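# Open the umbrella until latched, leave it resting on the table

## Task

Spread the umbrella open far enough that its latch catches and keeps it open, then leave it on the table supported by its handle and the rim of its canopy.

## Robot and tools

Robot: two 6-joint arms, left_arm and right_arm, each with a parallel two-finger gripper. Scene frame: origin at table-top height midway between the nominal arm bases, +x out over the table, +z up, left_arm on the +y side (this is not the image left). Calibrated bases: left_arm at (-0.011, +0.307, 0) m, quat_wxyz (+1.000, 0, 0, -0.013); right_arm at (+0.020, -0.273, 0) m, quat_wxyz (+0.999, 0, 0, +0.033). Fingers point along the gripper's +z and close along its y. end_effector_position is the point between the pads, about 1 cm short of the tips; printed positions can be off, more so at long reach.

Row layout (used by execute_actions and move): one flat list of 14 numbers covering both arms, always all 14 even if one arm stays still. First left_arm: waist, shoulder, elbow, wrist pitch, wrist yaw, wrist roll, gripper opening; then the same seven for right_arm. The six joint numbers are offsets, scaled to [-1, 1], added to the arm's Joint targets as they were when the action (or move) began, not to the previous row. Scale: 1.0 = 1.202 rad waist, 1.258 shoulder, 1.238 elbow, 2.073 wrist pitch, 2.022 wrist yaw and wrist roll. Repeating an offset in a new action moves further. Stated joint ranges (rad): waist -2.618 to 3.054, shoulder 0.000 to 3.142, elbow 0.000 to 3.142, wrist pitch -1.571 to 1.571, wrist yaw -1.571 to 1.571, wrist roll -2.094 to 2.094; real ends may differ by up to 0.059. An action asking a joint more than 0.059 rad beyond its range is rejected for both arms; the joint gets clipped at its real end and the result may say "joint sent to its limit". The opening number is absolute, not an offset: +1 fully open, -1 shut. Sending 0 is a real opening command, so repeat the current value to leave a gripper alone; sending 0 for all six joints re-commands the present targets.

execute_actions(actions, cameras): actions is a list of actions; each action is a list of up to 15 rows, each row lasting one 1/30 s step, and the last row is held to fill the 15 steps. An empty list just reports state and images. cameras picks images: omitted/null/["all"] gives all, [] none; unknown names invalidate the call.

move(target, speed, blend, opening_speed, blocking, cameras): target is one 14-number row, or up to 15 rows differing only in joint offsets, every row counted from the same Joint targets. All joints travel together, so grippers follow curves; no obstacle avoidance. speed: rad/s of the joint with farthest to go, 0.01 to 2, default 0.5 (one value or one per target). blend: rad for rounding intermediate corners, default 0. opening_speed: gripper change per second on the -1..+1 scale, at least 0.2; otherwise the opening is sent at once. Paths take at least 0.5 s and stop short past 10 s. blocking=false returns after about 0.5 s while motion continues; other motion calls are refused until wait or stop reports the end. The result adds a "move:" line: done, off_target (resting more than 0.035 rad from target), moving, held or fault, plus limits=held and each off-target arm's worst joint. done does not prove contact or its absence.

wait(seconds 0 to 10): lets time pass holding commands; a running move continues. stop(): brakes a running move (needs some room). zoom_image(camera, region [x0,y0,x1,y1] pixels, max 504x504): closer look at the latest image of cam_high, cam_low, cam_left_wrist or cam_right_wrist (all 896x504). read_manual(section="licences"): licence texts only. finished_scene(scene, check): first call submits your check of every goal condition (what images and readings show, what they cannot, how it could still fail); a second call ends the scene for good.

Results: Joint positions and Joint velocities per arm in joint order, then finger gap (m; 0.094 open). Joint targets are what the next offsets count from. grip_measured uses the opening scale (up to ~1.6 mm wide when empty; narrower than a gripped part under squeeze). grip_effort_nm is motor effort, negative closing, not a pad force. Joint torques include arm weight, have offsets and noise; joints 1-3 wrap sign beyond ±28 N m. "joint command not followed" means the clearance check changed targets; it does not separate the two grippers.

Motion limits: per-step target lead over measured angle is 0.202 rad waist, 0.258 shoulder, 0.238 elbow, 0.573 wrist pitch, 0.522 wrist yaw/roll; targets implying more than 100 mm gripper jump are scaled back. Large offsets may need several actions; unfinished ones must be recommanded. Tiny turns may not start. To end a push, command targets back past the measured positions. The grip squeezes about 50 to 62 N per pad; to release, command well above grip_measured.

Avoid: dropping the umbrella or letting go of moving parts, slams, hard hits or heavy presses, arm-to-arm collisions (can fail the task), and anything falling or left off the table. Motors heat when loaded, stretched or pushing unreachably: MOTOR HOT at 75 °C, at 90 °C the arm folds and idles, at 100 °C it goes limp. Simulation time keeps running while you think; a smooth, quick, low-effort solution is best.

Each tool is called after ">>>" by a JSON object that holds its "op" and its "data".

## Session

>>> {"op": "execute_actions", "data": {"actions": []}}

Scene clock: 0.00 s.
left_arm: end_effector_position=(+0.4009, +0.3124, +0.1153) grip_measured=+1.000 grip_effort_nm=n/a end_effector_quat_wxyz=(+0.594, -0.013, +0.802, +0.053) | right_arm: end_effector_position=(+0.4041, -0.2764, +0.0911) grip_measured=+1.000 grip_effort_nm=n/a end_effector_quat_wxyz=(+0.575, +0.048, +0.814, -0.071)
Joint names: [waist, shoulder, elbow, wrist pitch, wrist yaw, wrist roll]
Joint positions: left_arm=[-0.029 1.555 0.428 0.832 -0.154 0.026 0.094] | right_arm=[0.054 1.542 0.327 0.865 0.285 0.038 0.094]
Joint velocities: left_arm=[-0.002 -0.007 -0.002 -0.066 -0.037 -0.007 0] | right_arm=[0.002 -0.007 -0.022 -0.095 0.037 0.007 0]
Joint torques (N m): no reading
Motor temperatures (°C): left_arm=[34 36 40 34 32 32 30] | right_arm=[35 35 35 33 33 34 34]
Heat: left arm: 40 °C; right arm: 35 °C.
Joint targets: left_arm=[-0.029 1.552 0.431 0.824 -0.154 0.026] | right_arm=[0.054 1.537 0.332 0.864 0.287 0.038]
Tool commands: left_gripper/opening=+1.0 right_gripper/opening=+1.0

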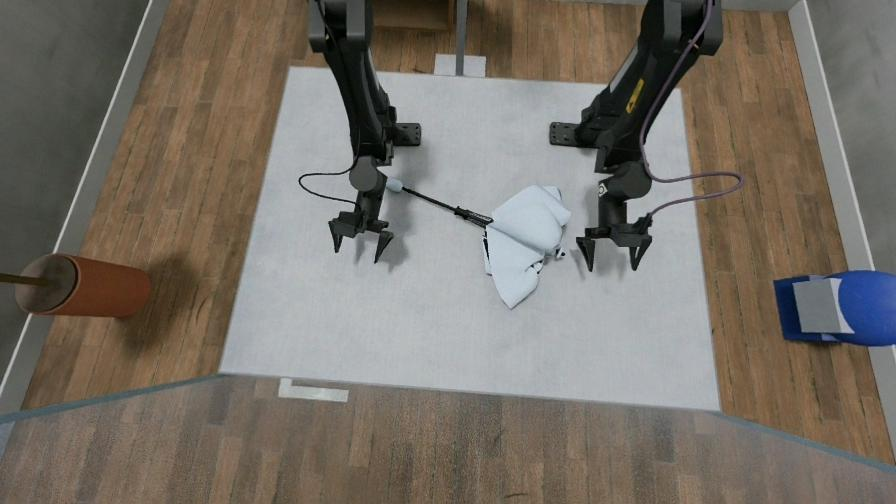

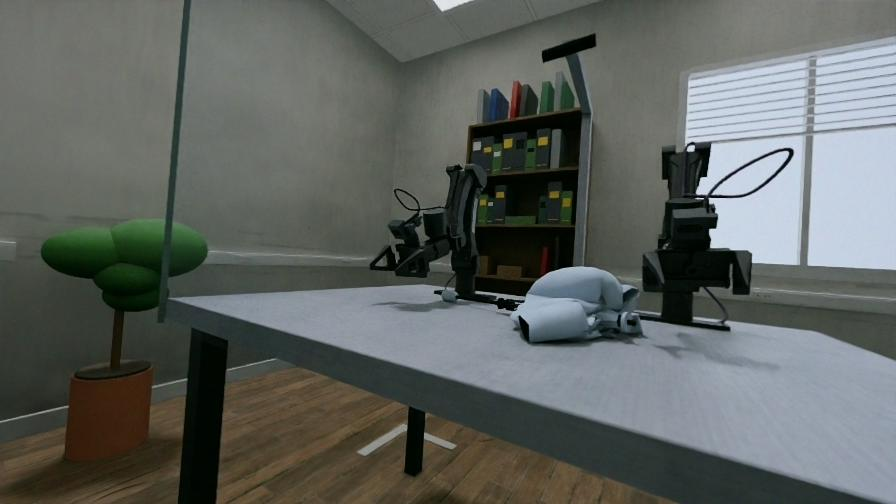

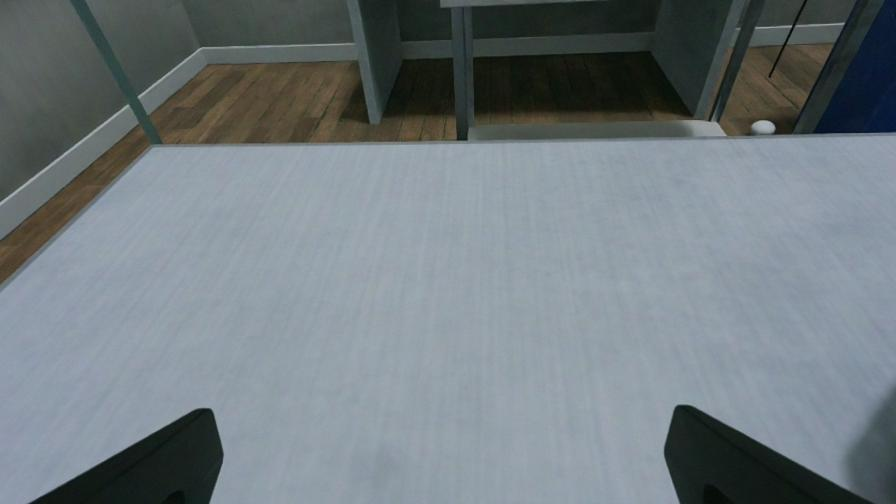

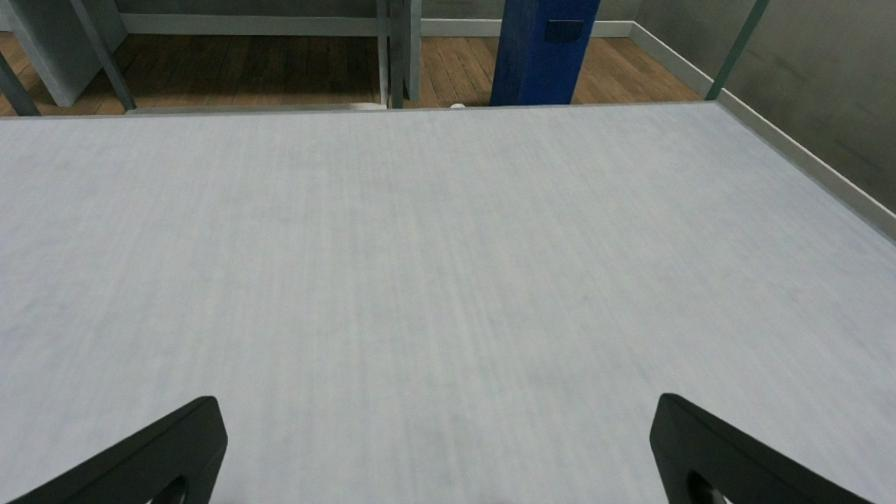

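>>> {"op": "zoom_image", "data": {"camera": "cam_high", "region": [370, 160, 600, 320]}}

>>> {"op": "zoom_image", "data": {"camera": "cam_low", "region": [400, 240, 760, 360]}}

Scaled by 2.191 from the camera's 896x504 image, which has a finer 1280x720 frame.

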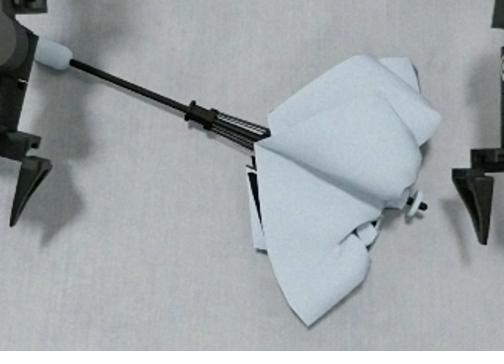

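Scaled by 1.400 from the camera's 896x504 image, which has a finer 1280x720 frame.

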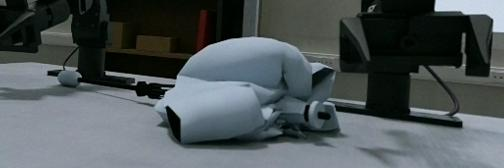

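>>> {"op": "move", "data": {"target": [[0, 0, 0, 0, 0, 0, 1, 0.2879, -0.3641, 0.5339, -0.9957, -0.1419, -0.3848, 1]], "speed": 1.0}}

Scene clock: 16.03 s.
left_arm: end_effector_position=(+0.4009, +0.3124, +0.1153) grip_measured=+1.000 grip_effort_nm=-0.007 end_effector_quat_wxyz=(+0.594, -0.013, +0.802, +0.053) | right_arm: end_effector_position=(+0.2114, -0.1805, +0.1406) grip_measured=+1.000 grip_effort_nm=-0.042 end_effector_quat_wxyz=(+0.127, -0.555, +0.822, -0.026)
Joint names: [waist, shoulder, elbow, wrist pitch, wrist yaw, wrist roll]
Joint positions: left_arm=[-0.029 1.555 0.428 0.832 -0.154 0.026 0.094] | right_arm=[0.394 1.091 0.962 -1.182 0.017 -0.729 0.094]
Joint velocities: left_arm=[-0.007 -0.007 -0.017 0.007 0.007 -0.051 0] | right_arm=[-0.027 -0.007 -0.007 0.007 0.022 -0.066 0]
Joint torques (N m): left_arm=[0.06 -5.01 5.93 2.32 -0.05 0.03] | right_arm=[0.55 -2.91 9.65 0.67 -0.16 -0.09]
Motor temperatures (°C): left_arm=[34 36 41 37 32 32 30] | right_arm=[35 36 36 35 33 34 34]
Heat: left arm: 41 °C; right arm: 36 °C.
Joint targets: left_arm=[-0.029 1.552 0.431 0.824 -0.154 0.026] | right_arm=[0.399 1.078 0.993 -1.200 0.001 -0.740]
move: done

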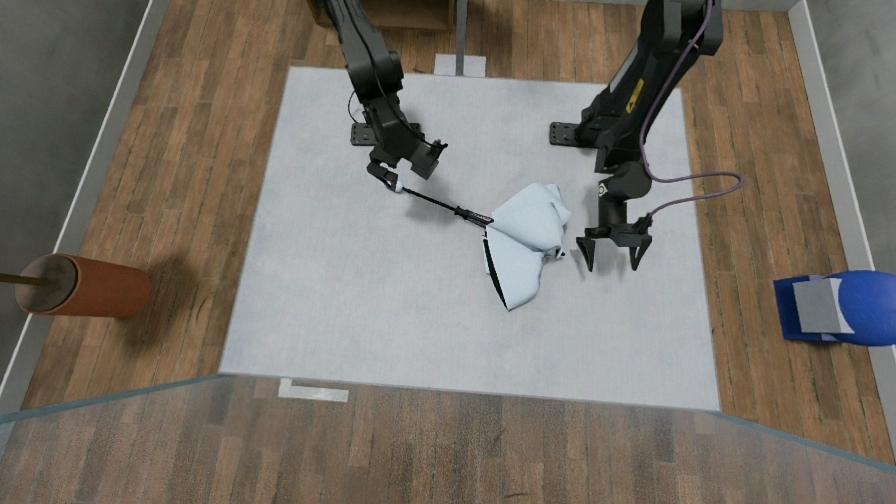

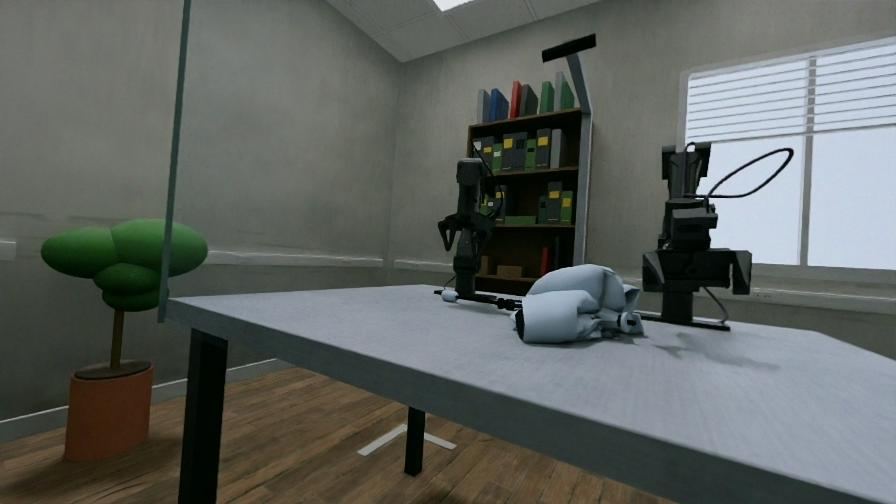

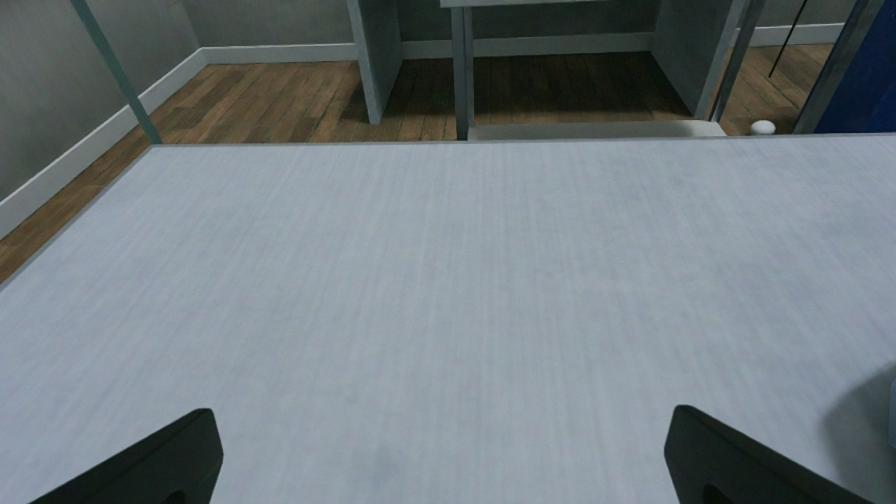

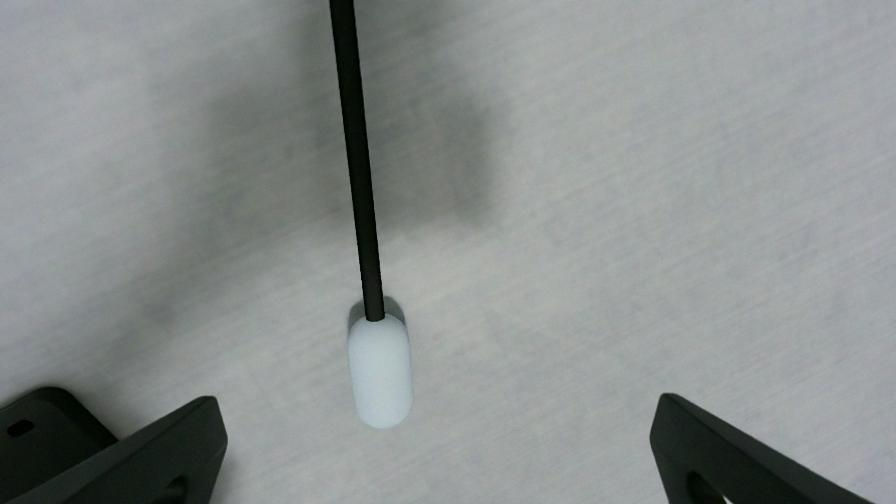

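>>> {"op": "move", "data": {"target": [[0, 0, 0, 0, 0, 0, 1, 0.0258, 0.2011, -0.0388, 0.0072, 0, 0.0089, 1]], "speed": 0.8, "cameras": ["cam_right_wrist"]}}

Scene clock: 46.03 s.
left_arm: end_effector_position=(+0.4009, +0.3124, +0.1153) grip_measured=+1.000 grip_effort_nm=-0.002 end_effector_quat_wxyz=(+0.594, -0.013, +0.802, +0.053) | right_arm: end_effector_position=(+0.2074, -0.1749, +0.0951) grip_measured=+1.000 grip_effort_nm=-0.037 end_effector_quat_wxyz=(+0.009, -0.573, +0.819, -0.009)
Joint names: [waist, shoulder, elbow, wrist pitch, wrist yaw, wrist roll]
Joint positions: left_arm=[-0.029 1.555 0.428 0.832 -0.154 0.026 0.094] | right_arm=[0.425 1.326 0.962 -1.185 0.016 -0.73 0.094]
Joint velocities: left_arm=[0.002 -0.002 -0.002 0.022 -0.007 -0.037 0] | right_arm=[0.002 0.002 -0.007 -0.007 0.081 0.051 0]
Joint torques (N m): left_arm=[0.03 -5.01 5.89 2.32 -0.05 0.04] | right_arm=[0.53 -3.08 5.11 0.42 -0.14 0.09]
Motor temperatures (°C): left_arm=[34 36 41 40 32 32 30] | right_arm=[35 35 38 34 33 34 34]
Heat: left arm: 41 °C; right arm: 38 °C.
Joint targets: left_arm=[-0.029 1.552 0.431 0.824 -0.154 0.026] | right_arm=[0.431 1.331 0.945 -1.186 0.001 -0.722]
move: done
Images, in order (width x height): cam_right_wrist 896x504.

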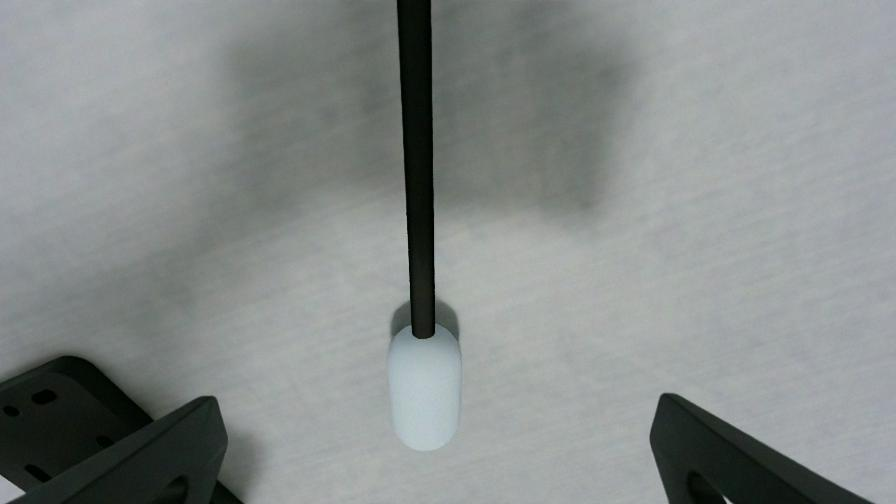

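>>> {"op": "move", "data": {"target": [[0, 0, 0, 0, 0, 0, 1, 0.0241, 0.0745, -0.1882, 0.1551, 0, 0, 1]], "speed": 0.4, "cameras": ["cam_right_wrist", "cam_low"]}}

Scene clock: 56.47 s.
left_arm: end_effector_position=(+0.4009, +0.3124, +0.1153) grip_measured=+1.000 grip_effort_nm=-0.007 end_effector_quat_wxyz=(+0.594, -0.013, +0.802, +0.053) | right_arm: end_effector_position=(+0.2007, -0.1719, +0.0219) grip_measured=+1.000 grip_effort_nm=-0.037 end_effector_quat_wxyz=(+0.000, -0.585, +0.811, -0.008)
Joint names: [waist, shoulder, elbow, wrist pitch, wrist yaw, wrist roll]
Joint positions: left_arm=[-0.029 1.555 0.428 0.832 -0.154 0.026 0.094] | right_arm=[0.454 1.416 0.728 -0.881 0.016 -0.73 0.094]
Joint velocities: left_arm=[0.017 -0.012 -0.002 0.022 0.007 -0.125 0] | right_arm=[0.012 0.002 -0.022 0.037 0.022 0.022 0]
Joint torques (N m): left_arm=[0.03 -5.03 5.93 2.32 -0.05 0.03] | right_arm=[0.59 -3.06 4.59 0.53 -0.15 0.11]
Motor temperatures (°C): left_arm=[34 36 41 40 32 32 30] | right_arm=[35 35 37 34 33 34 34]
Heat: left arm: 41 °C; right arm: 37 °C.
Joint targets: left_arm=[-0.029 1.552 0.431 0.824 -0.154 0.026] | right_arm=[0.459 1.425 0.712 -0.864 0.001 -0.722]
move: done
Images, in order (width x height): cam_low 896x504, cam_right_wrist 896x504.

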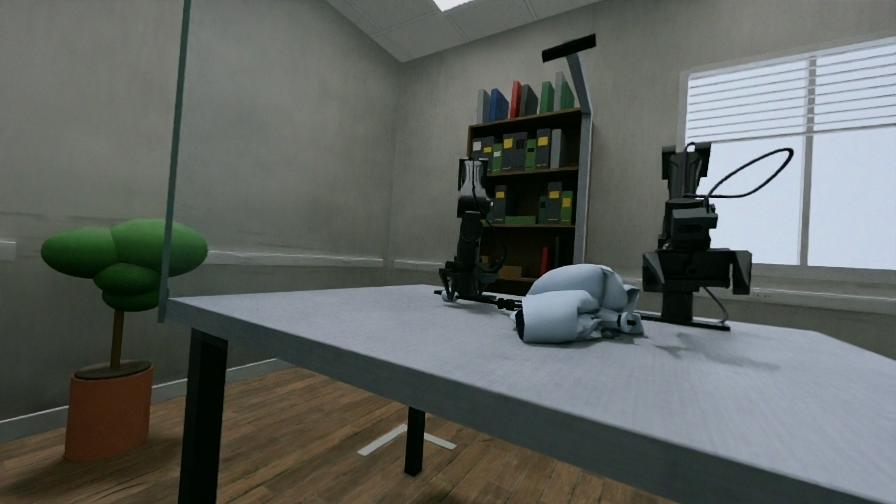

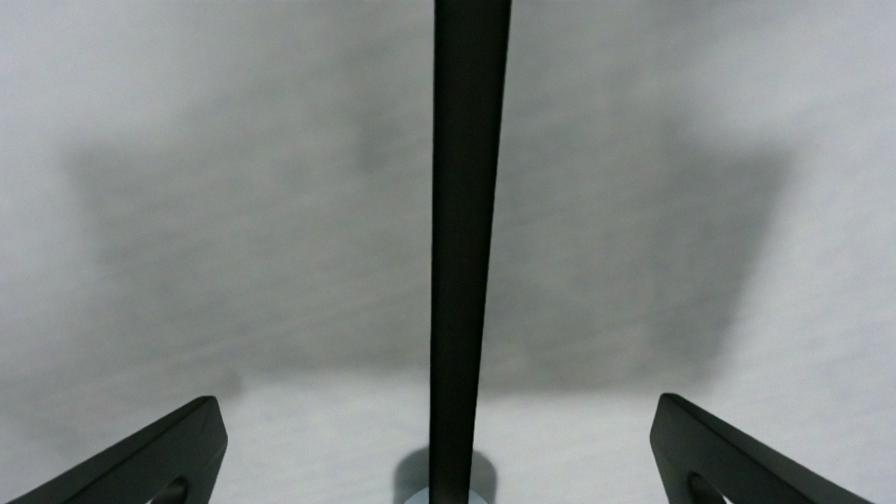

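>>> {"op": "move", "data": {"target": [[0, 0, 0, 0, 0, 0, 1, 0, 0, 0, 0, 0, 0, -1]], "opening_speed": 1.5, "cameras": ["cam_right_wrist"]}}

Scene clock: 62.70 s.
left_arm: end_effector_position=(+0.4009, +0.3124, +0.1153) grip_measured=+1.000 grip_effort_nm=-0.007 end_effector_quat_wxyz=(+0.594, -0.013, +0.802, +0.053) | right_arm: end_effector_position=(+0.2012, -0.1715, +0.0219) grip_measured=-0.847 grip_effort_nm=-1.057 end_effector_quat_wxyz=(+0.001, -0.584, +0.812, -0.008)
Joint names: [waist, shoulder, elbow, wrist pitch, wrist yaw, wrist roll]
Joint positions: left_arm=[-0.029 1.555 0.428 0.832 -0.154 0.026 0.094] | right_arm=[0.454 1.416 0.728 -0.879 0.016 -0.727 0.007]
Joint velocities: left_arm=[0.007 -0.017 -0.007 -0.037 -0.007 -0.007 0] | right_arm=[-0.017 0.002 -0.007 0.022 0.007 -0.007 0]
Joint torques (N m): left_arm=[0.02 -5.01 5.9 2.31 -0.05 0.04] | right_arm=[0.54 -3.1 4.63 0.53 -0.15 0.07]
Motor temperatures (°C): left_arm=[34 36 41 41 32 32 30] | right_arm=[35 35 37 34 33 34 34]
Heat: left arm: 41 °C; right arm: 37 °C.
Joint targets: left_arm=[-0.029 1.552 0.431 0.824 -0.154 0.026] | right_arm=[0.459 1.425 0.712 -0.864 0.001 -0.722]
move: done
Images, in order (width x height): cam_right_wrist 896x504.

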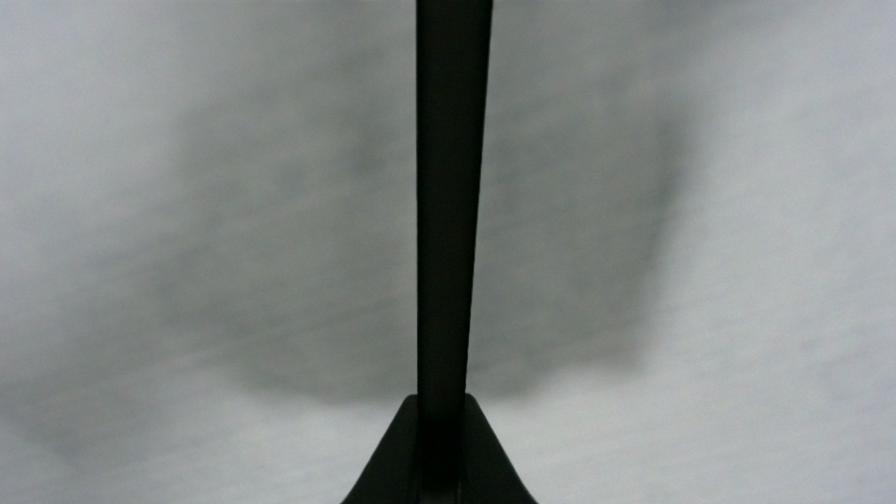

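>>> {"op": "move", "data": {"target": [[0, 0, 0, 0, 0, 0, 1, 0, -0.0803, 0.2165, -0.1746, 0, 0, -1]], "speed": 0.4}}

Scene clock: 67.93 s.
left_arm: end_effector_position=(+0.4009, +0.3124, +0.1153) grip_measured=+1.000 grip_effort_nm=-0.007 end_effector_quat_wxyz=(+0.594, -0.013, +0.802, +0.053) | right_arm: end_effector_position=(+0.1894, -0.1782, +0.0857) grip_measured=-0.847 grip_effort_nm=-1.057 end_effector_quat_wxyz=(-0.035, -0.583, +0.812, -0.004)
Joint names: [waist, shoulder, elbow, wrist pitch, wrist yaw, wrist roll]
Joint positions: left_arm=[-0.029 1.555 0.428 0.832 -0.154 0.026 0.094] | right_arm=[0.454 1.352 0.941 -1.229 0.015 -0.725 0.007]
Joint velocities: left_arm=[-0.017 -0.022 0.002 0.007 0.007 -0.022 0] | right_arm=[0.002 0.012 0.017 -0.037 -0.022 0.081 -0.001]
Joint torques (N m): left_arm=[0.05 -5 5.91 2.31 -0.05 0.04] | right_arm=[0.57 -5.64 9.76 0.29 -0.14 0.03]
Motor temperatures (°C): left_arm=[34 36 41 41 32 32 30] | right_arm=[35 35 37 34 33 34 34]
Heat: left arm: 41 °C; right arm: 37 °C.
Joint targets: left_arm=[-0.029 1.552 0.431 0.824 -0.154 0.026] | right_arm=[0.459 1.324 0.980 -1.226 0.000 -0.722]
move: off_target (right_arm); right_arm: the elbow is farthest, 0.039 rad from its target

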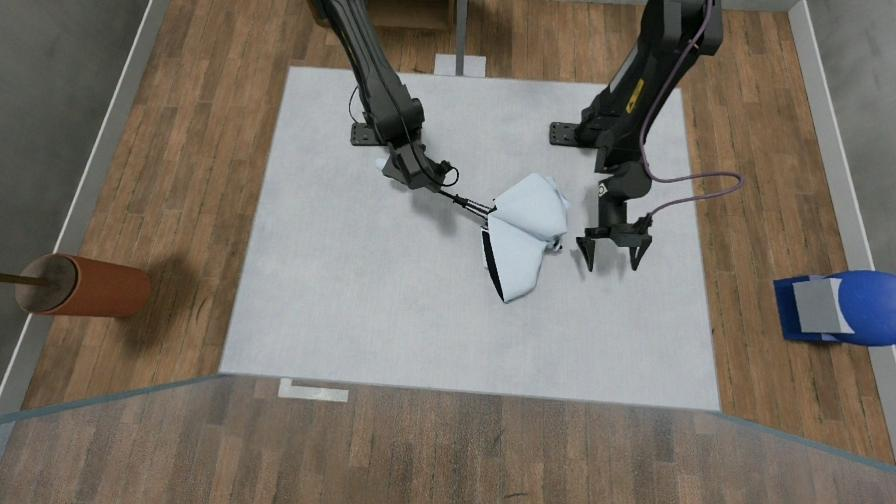

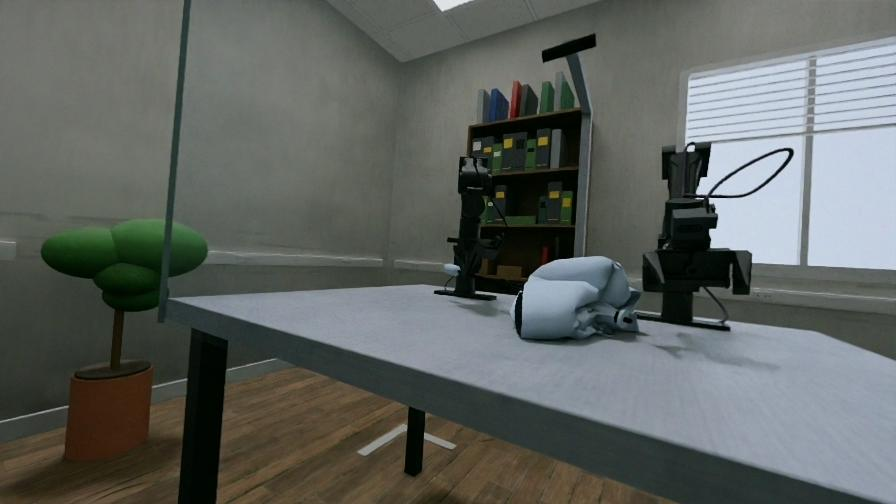

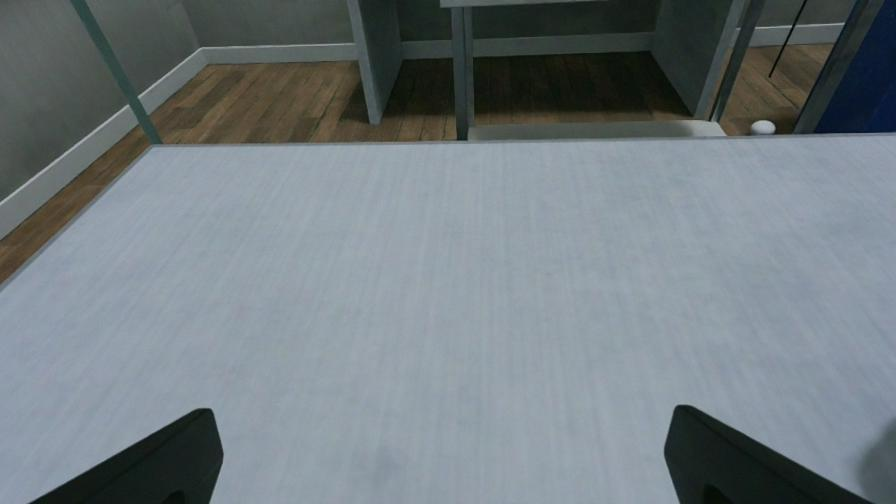

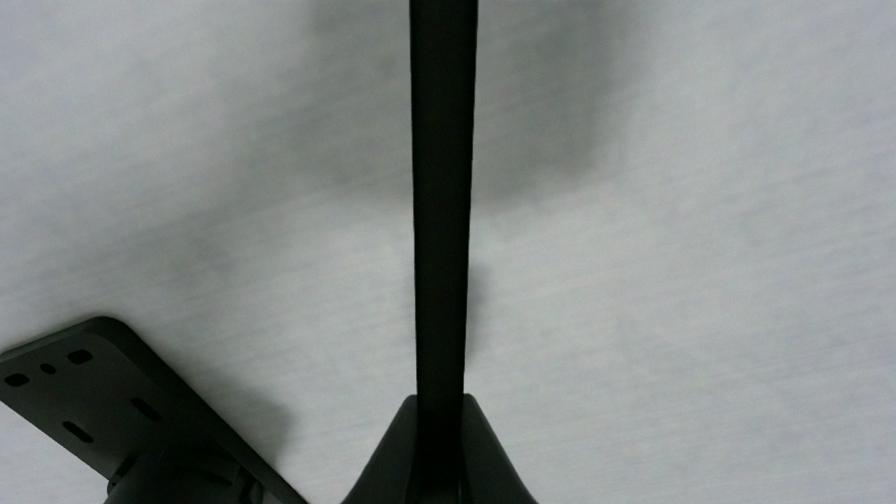

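>>> {"op": "zoom_image", "data": {"camera": "cam_low", "region": [400, 220, 720, 360]}}

>>> {"op": "zoom_image", "data": {"camera": "cam_high", "region": [360, 120, 600, 320]}}

Scaled by 1.575 from the camera's 896x504 image, which has a finer 1280x720 frame.

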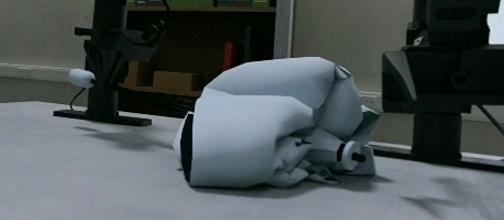

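Scaled by 2.100 from the camera's 896x504 image, which has a finer 1280x720 frame.

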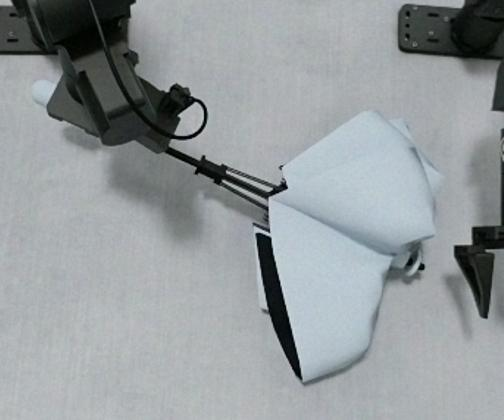

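>>> {"op": "move", "data": {"target": [[0, 0, 0, 0, 0, 0, 1, 0.5923, 0.2035, 0.2310, 0.0830, 0.2033, 0.9530, -1]], "speed": 0.5}}

Scene clock: 86.63 s.
left_arm: end_effector_position=(+0.4009, +0.3124, +0.1153) grip_measured=+1.000 grip_effort_nm=-0.007 end_effector_quat_wxyz=(+0.594, -0.013, +0.802, +0.053) | right_arm: end_effector_position=(+0.1744, -0.0064, +0.1190) grip_measured=-0.847 grip_effort_nm=-1.053 end_effector_quat_wxyz=(+0.179, -0.010, +0.984, +0.004)
Joint names: [waist, shoulder, elbow, wrist pitch, wrist yaw, wrist roll]
Joint positions: left_arm=[-0.029 1.555 0.428 0.832 -0.154 0.026 0.094] | right_arm=[1.169 1.571 1.223 -1.088 0.335 1.192 0.007]
Joint velocities: left_arm=[0.012 -0.002 0.002 0.022 0.007 0.051 0] | right_arm=[0.002 0.002 -0.012 0.007 -0.081 -0.051 0]
Joint torques (N m): left_arm=[0.03 -5 5.93 2.31 -0.05 0.03] | right_arm=[0.34 -4.96 10.54 0.92 1.07 0.14]
Motor temperatures (°C): left_arm=[34 36 41 42 32 32 30] | right_arm=[35 36 37 34 33 34 35]
Heat: left arm: 42 °C; right arm: 37 °C.
Joint targets: left_arm=[-0.029 1.552 0.431 0.824 -0.154 0.026] | right_arm=[1.172 1.580 1.266 -1.054 0.412 1.205]
move: off_target (right_arm); right_arm: the wrist yaw is farthest, 0.076 rad from its target

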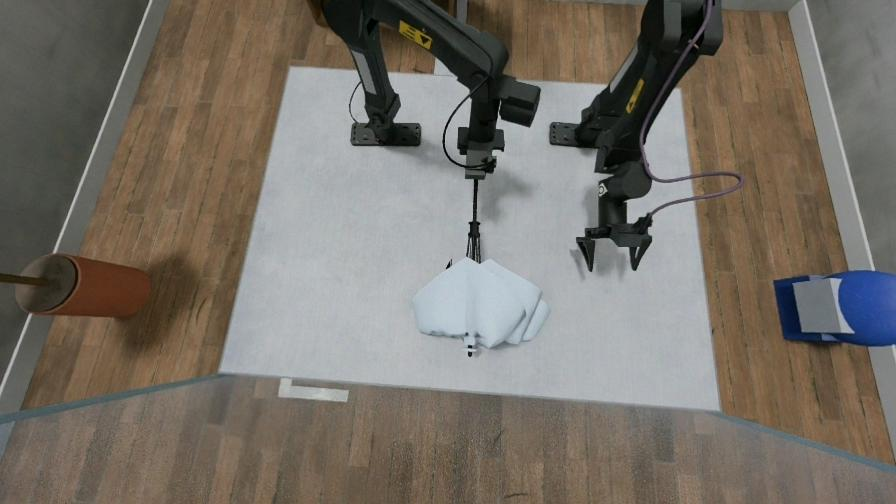

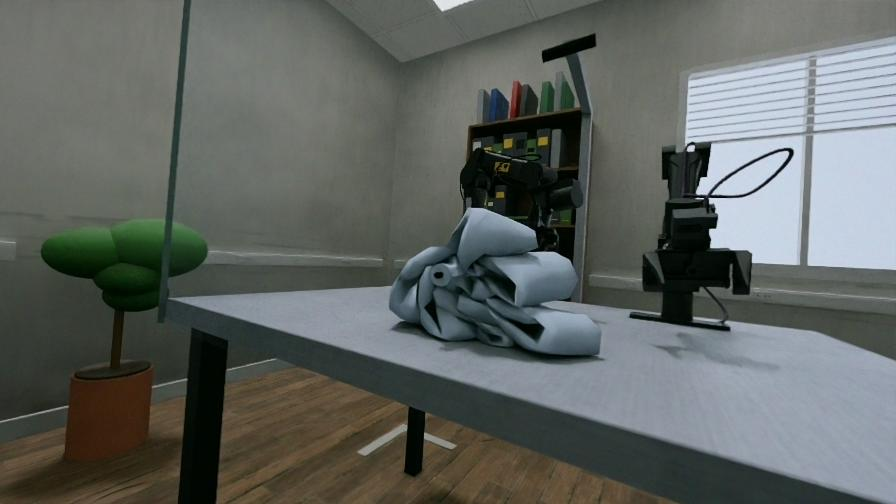

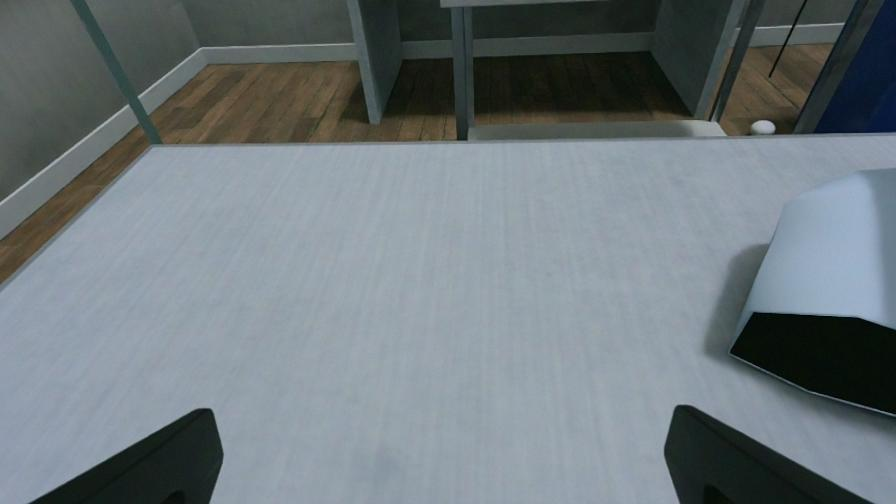

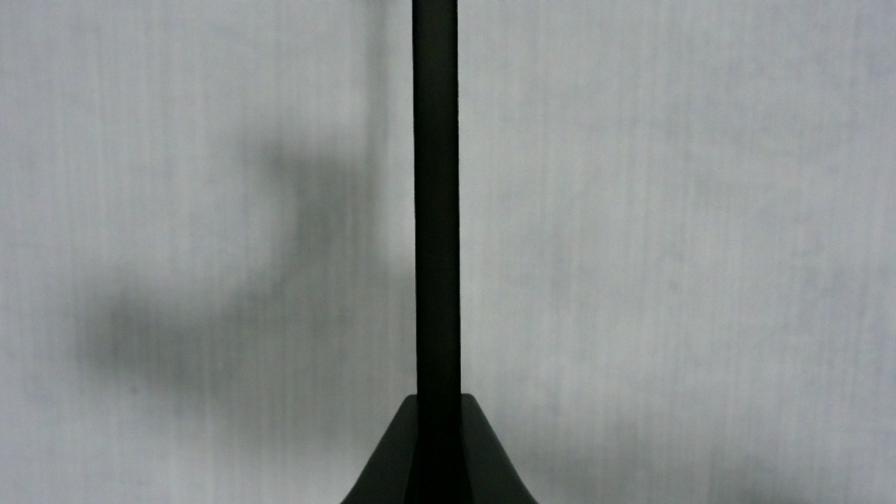

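>>> {"op": "move", "data": {"target": [[0.1489, 0.1574, 0.0153, 0.2296, 0.5213, 0.3581, 1, -0.059, -0.1411, -0.1591, 0.1047, -0.0772, -0.052, -1], [-0.0312, 0.4496, 0.1694, 0.3150, 0.8071, 0.7122, 1, -0.1181, -0.2822, -0.3183, 0.2094, -0.1543, -0.1039, -1]], "speed": 0.7, "blend": 0.2}}

Scene clock: 141.43 s.
left_arm: end_effector_position=(+0.2970, +0.1024, +0.1104) grip_measured=+1.000 grip_effort_nm=-0.012 end_effector_quat_wxyz=(+0.707, +0.706, +0.036, -0.027) | right_arm: end_effector_position=(+0.1719, -0.0020, +0.1199) grip_measured=-0.847 grip_effort_nm=-1.053 end_effector_quat_wxyz=(+0.155, -0.028, +0.966, +0.203)
Joint names: [waist, shoulder, elbow, wrist pitch, wrist yaw, wrist roll]
Joint positions: left_arm=[-0.062 2.097 0.625 1.486 1.471 1.467 0.094] | right_arm=[1.035 1.259 0.884 -0.684 0.076 1.024 0.007]
Joint velocities: left_arm=[-0.002 0.012 0.002 -0.022 -0.037 0.095 0] | right_arm=[-0.002 -0.002 -0.007 -0.007 -0.051 0.007 0]
Joint torques (N m): left_arm=[-0.34 -5.63 4.53 1.59 0.06 0.03] | right_arm=[-0.5 -6.34 6.2 1.82 0.32 -0.26]
Motor temperatures (°C): left_arm=[34 36 41 44 32 32 30] | right_arm=[35 36 37 34 34 34 36]
Heat: left arm: 44 °C; right arm: 37 °C.
Joint targets: left_arm=[-0.066 2.118 0.641 1.477 1.478 1.466] | right_arm=[1.029 1.225 0.872 -0.620 0.100 0.995]
move: off_target (right_arm); right_arm: the wrist pitch is farthest, 0.064 rad from its target

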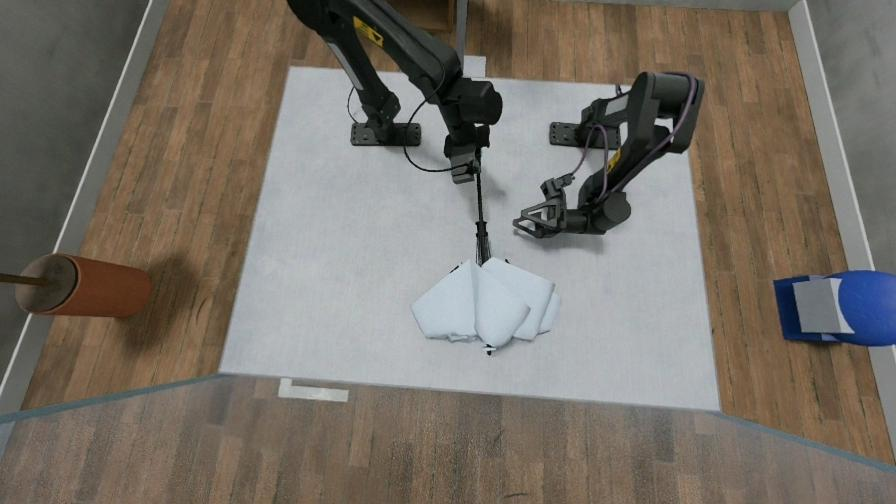

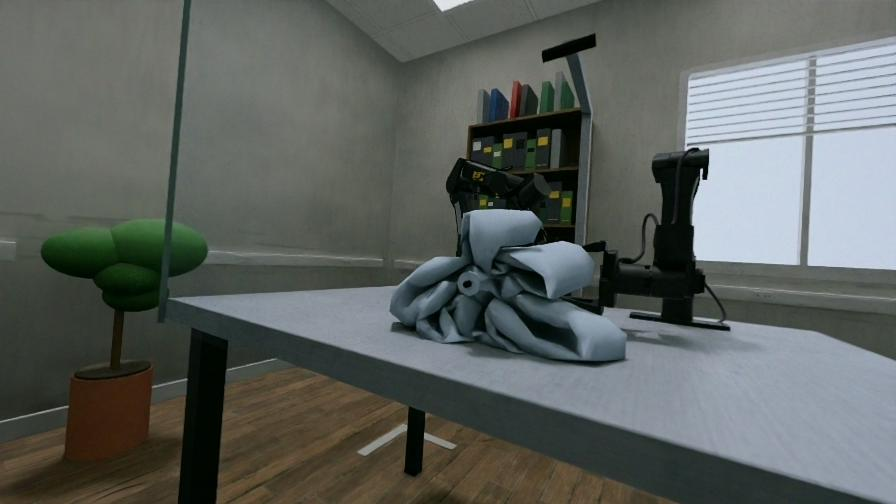

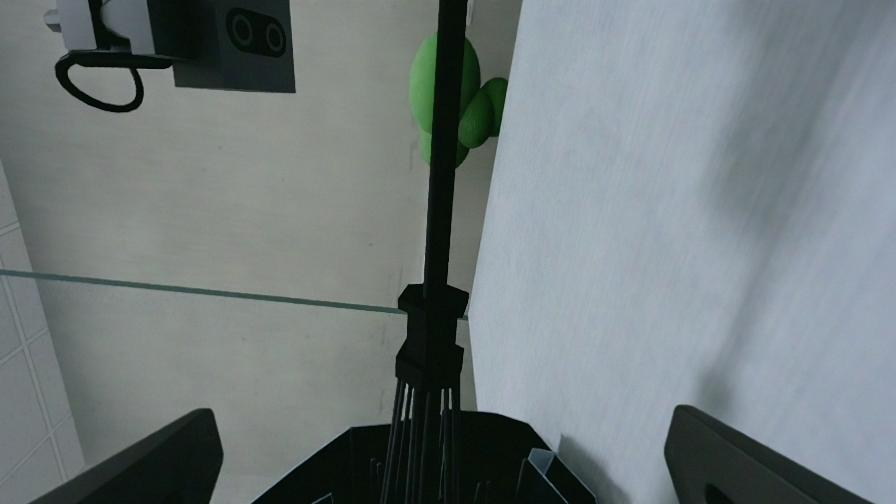

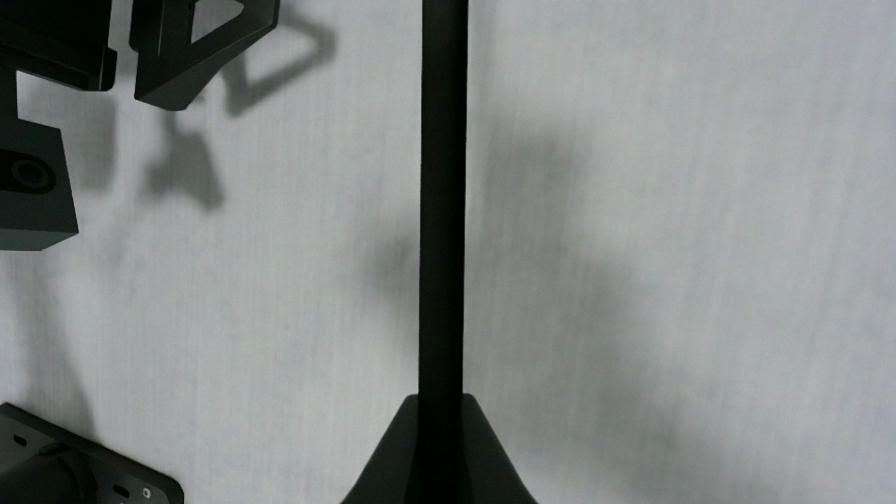

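>>> {"op": "zoom_image", "data": {"camera": "cam_left_wrist", "region": [340, 180, 560, 440]}}

Scaled by 1.938 from the camera's 896x504 image, which has a finer 1280x720 frame.

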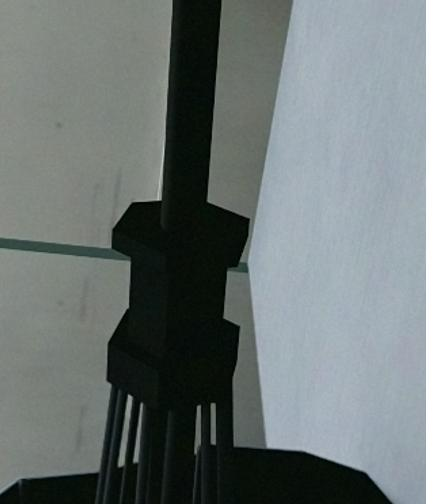

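>>> {"op": "move", "data": {"target": [[-0.2554, -0.0262, -0.0032, -0.0150, -0.1944, 0.0430, 1, 0, 0, 0, 0, 0, 0, -1]], "speed": 0.3}}

Scene clock: 165.40 s.
left_arm: end_effector_position=(+0.2876, +0.0116, +0.1096) grip_measured=+1.000 grip_effort_nm=-0.017 end_effector_quat_wxyz=(+0.707, +0.706, +0.034, +0.025) | right_arm: end_effector_position=(+0.1719, -0.0016, +0.1201) grip_measured=-0.847 grip_effort_nm=-1.053 end_effector_quat_wxyz=(+0.155, -0.028, +0.966, +0.204)
Joint names: [waist, shoulder, elbow, wrist pitch, wrist yaw, wrist roll]
Joint positions: left_arm=[-0.37 2.097 0.625 1.475 1.091 1.554 0.094] | right_arm=[1.035 1.259 0.884 -0.682 0.075 1.023 0.007]
Joint velocities: left_arm=[-0.012 0.017 -0.012 -0.022 0.037 -0.007 0] | right_arm=[0.007 -0.002 0.002 -0.066 0.051 0.007 0]
Joint torques (N m): left_arm=[-0.28 -8.27 4.45 1.68 -0.04 0.04] | right_arm=[-0.53 -6.34 6.2 1.82 0.32 -0.26]
Motor temperatures (°C): left_arm=[34 36 40 43 32 32 30] | right_arm=[35 37 37 37 34 34 36]
Heat: left arm: 43 °C; right arm: 37 °C.
Joint targets: left_arm=[-0.373 2.085 0.637 1.446 1.085 1.553] | right_arm=[1.029 1.225 0.872 -0.620 0.100 0.995]
move: off_target (right_arm); right_arm: the wrist pitch is farthest, 0.062 rad from its target

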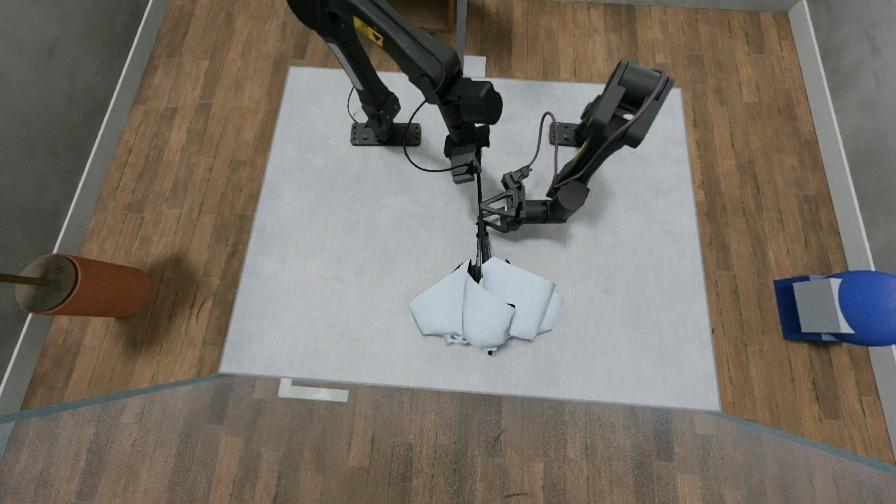

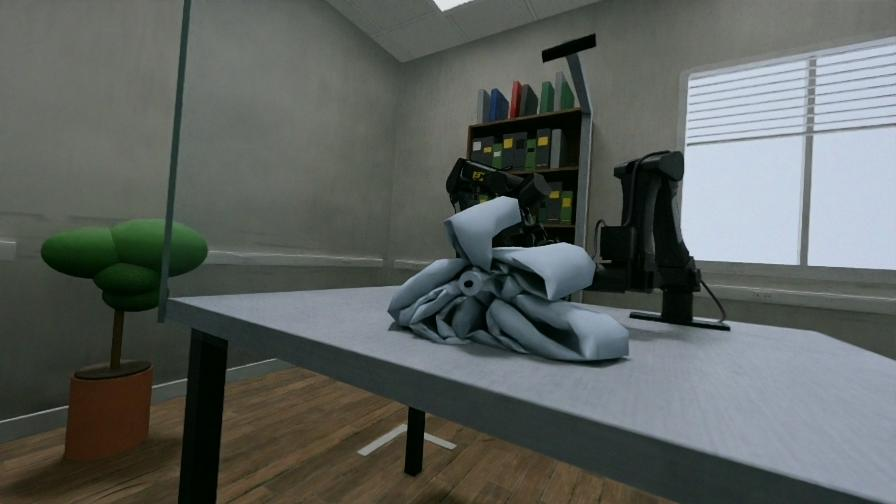

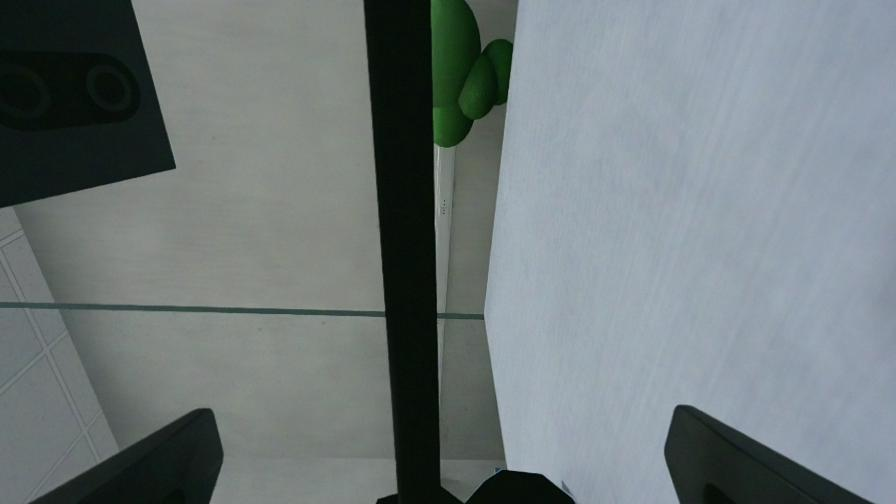

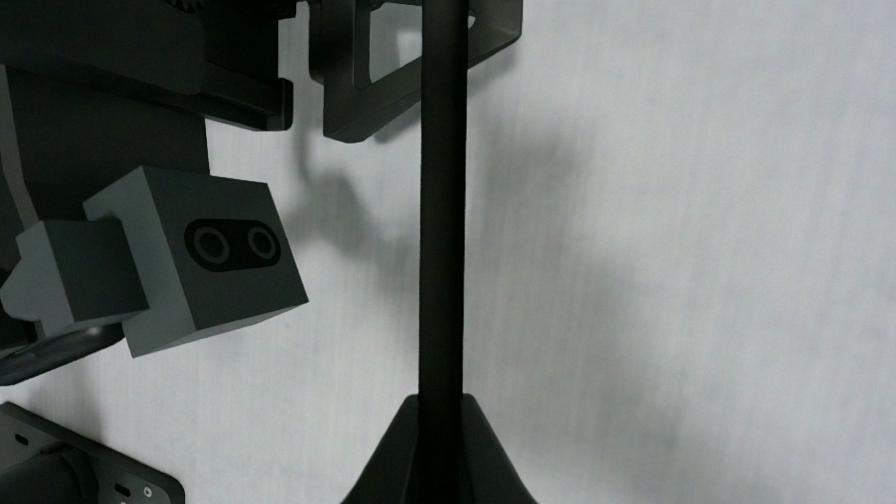

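>>> {"op": "zoom_image", "data": {"camera": "cam_left_wrist", "region": [330, 400, 620, 504]}}

Scaled by 1.738 from the camera's 896x504 image, which has a finer 1280x720 frame.

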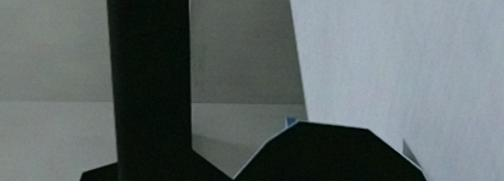

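>>> {"op": "move", "data": {"target": [[-0.0092, -0.0350, -0.0283, 0.0019, -0.0054, 0, 1, 0, 0, 0, 0, 0, 0, -1]], "speed": 0.2, "cameras": ["cam_left_wrist"]}}

Scene clock: 180.83 s.
left_arm: end_effector_position=(+0.2855, +0.0106, +0.1206) grip_measured=+1.000 grip_effort_nm=-0.012 end_effector_quat_wxyz=(+0.711, +0.702, +0.027, +0.035) | right_arm: end_effector_position=(+0.1719, -0.0016, +0.1201) grip_measured=-0.847 grip_effort_nm=-1.062 end_effector_quat_wxyz=(+0.155, -0.028, +0.966, +0.204)
Joint names: [waist, shoulder, elbow, wrist pitch, wrist yaw, wrist roll]
Joint positions: left_arm=[-0.376 2.06 0.616 1.473 1.081 1.555 0.094] | right_arm=[1.035 1.259 0.884 -0.682 0.075 1.023 0.007]
Joint velocities: left_arm=[0.017 0.007 -0.002 -0.066 -0.007 -0.022 0] | right_arm=[-0.022 -0.007 -0.002 -0.007 -0.037 0.022 0]
Joint torques (N m): left_arm=[-0.68 -8.68 2.56 1.75 -0.08 0.03] | right_arm=[-0.54 -6.35 6.22 1.8 0.32 -0.26]
Motor temperatures (°C): left_arm=[34 36 40 44 32 32 30] | right_arm=[35 37 37 37 34 34 36]
Heat: left arm: 44 °C; right arm: 37 °C.
Joint targets: left_arm=[-0.385 2.041 0.602 1.449 1.074 1.553] | right_arm=[1.029 1.225 0.872 -0.620 0.100 0.995]
move: off_target (right_arm); right_arm: the wrist pitch is farthest, 0.062 rad from its target
Images, in order (width x height): cam_left_wrist 896x504.

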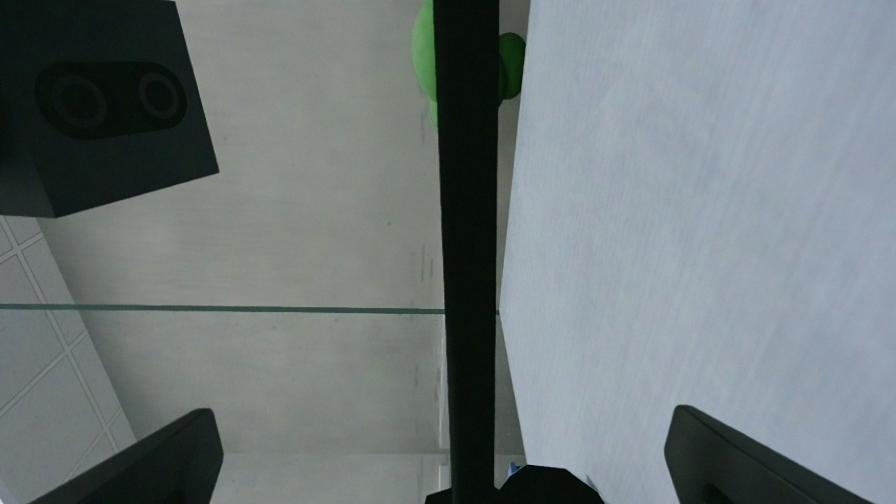

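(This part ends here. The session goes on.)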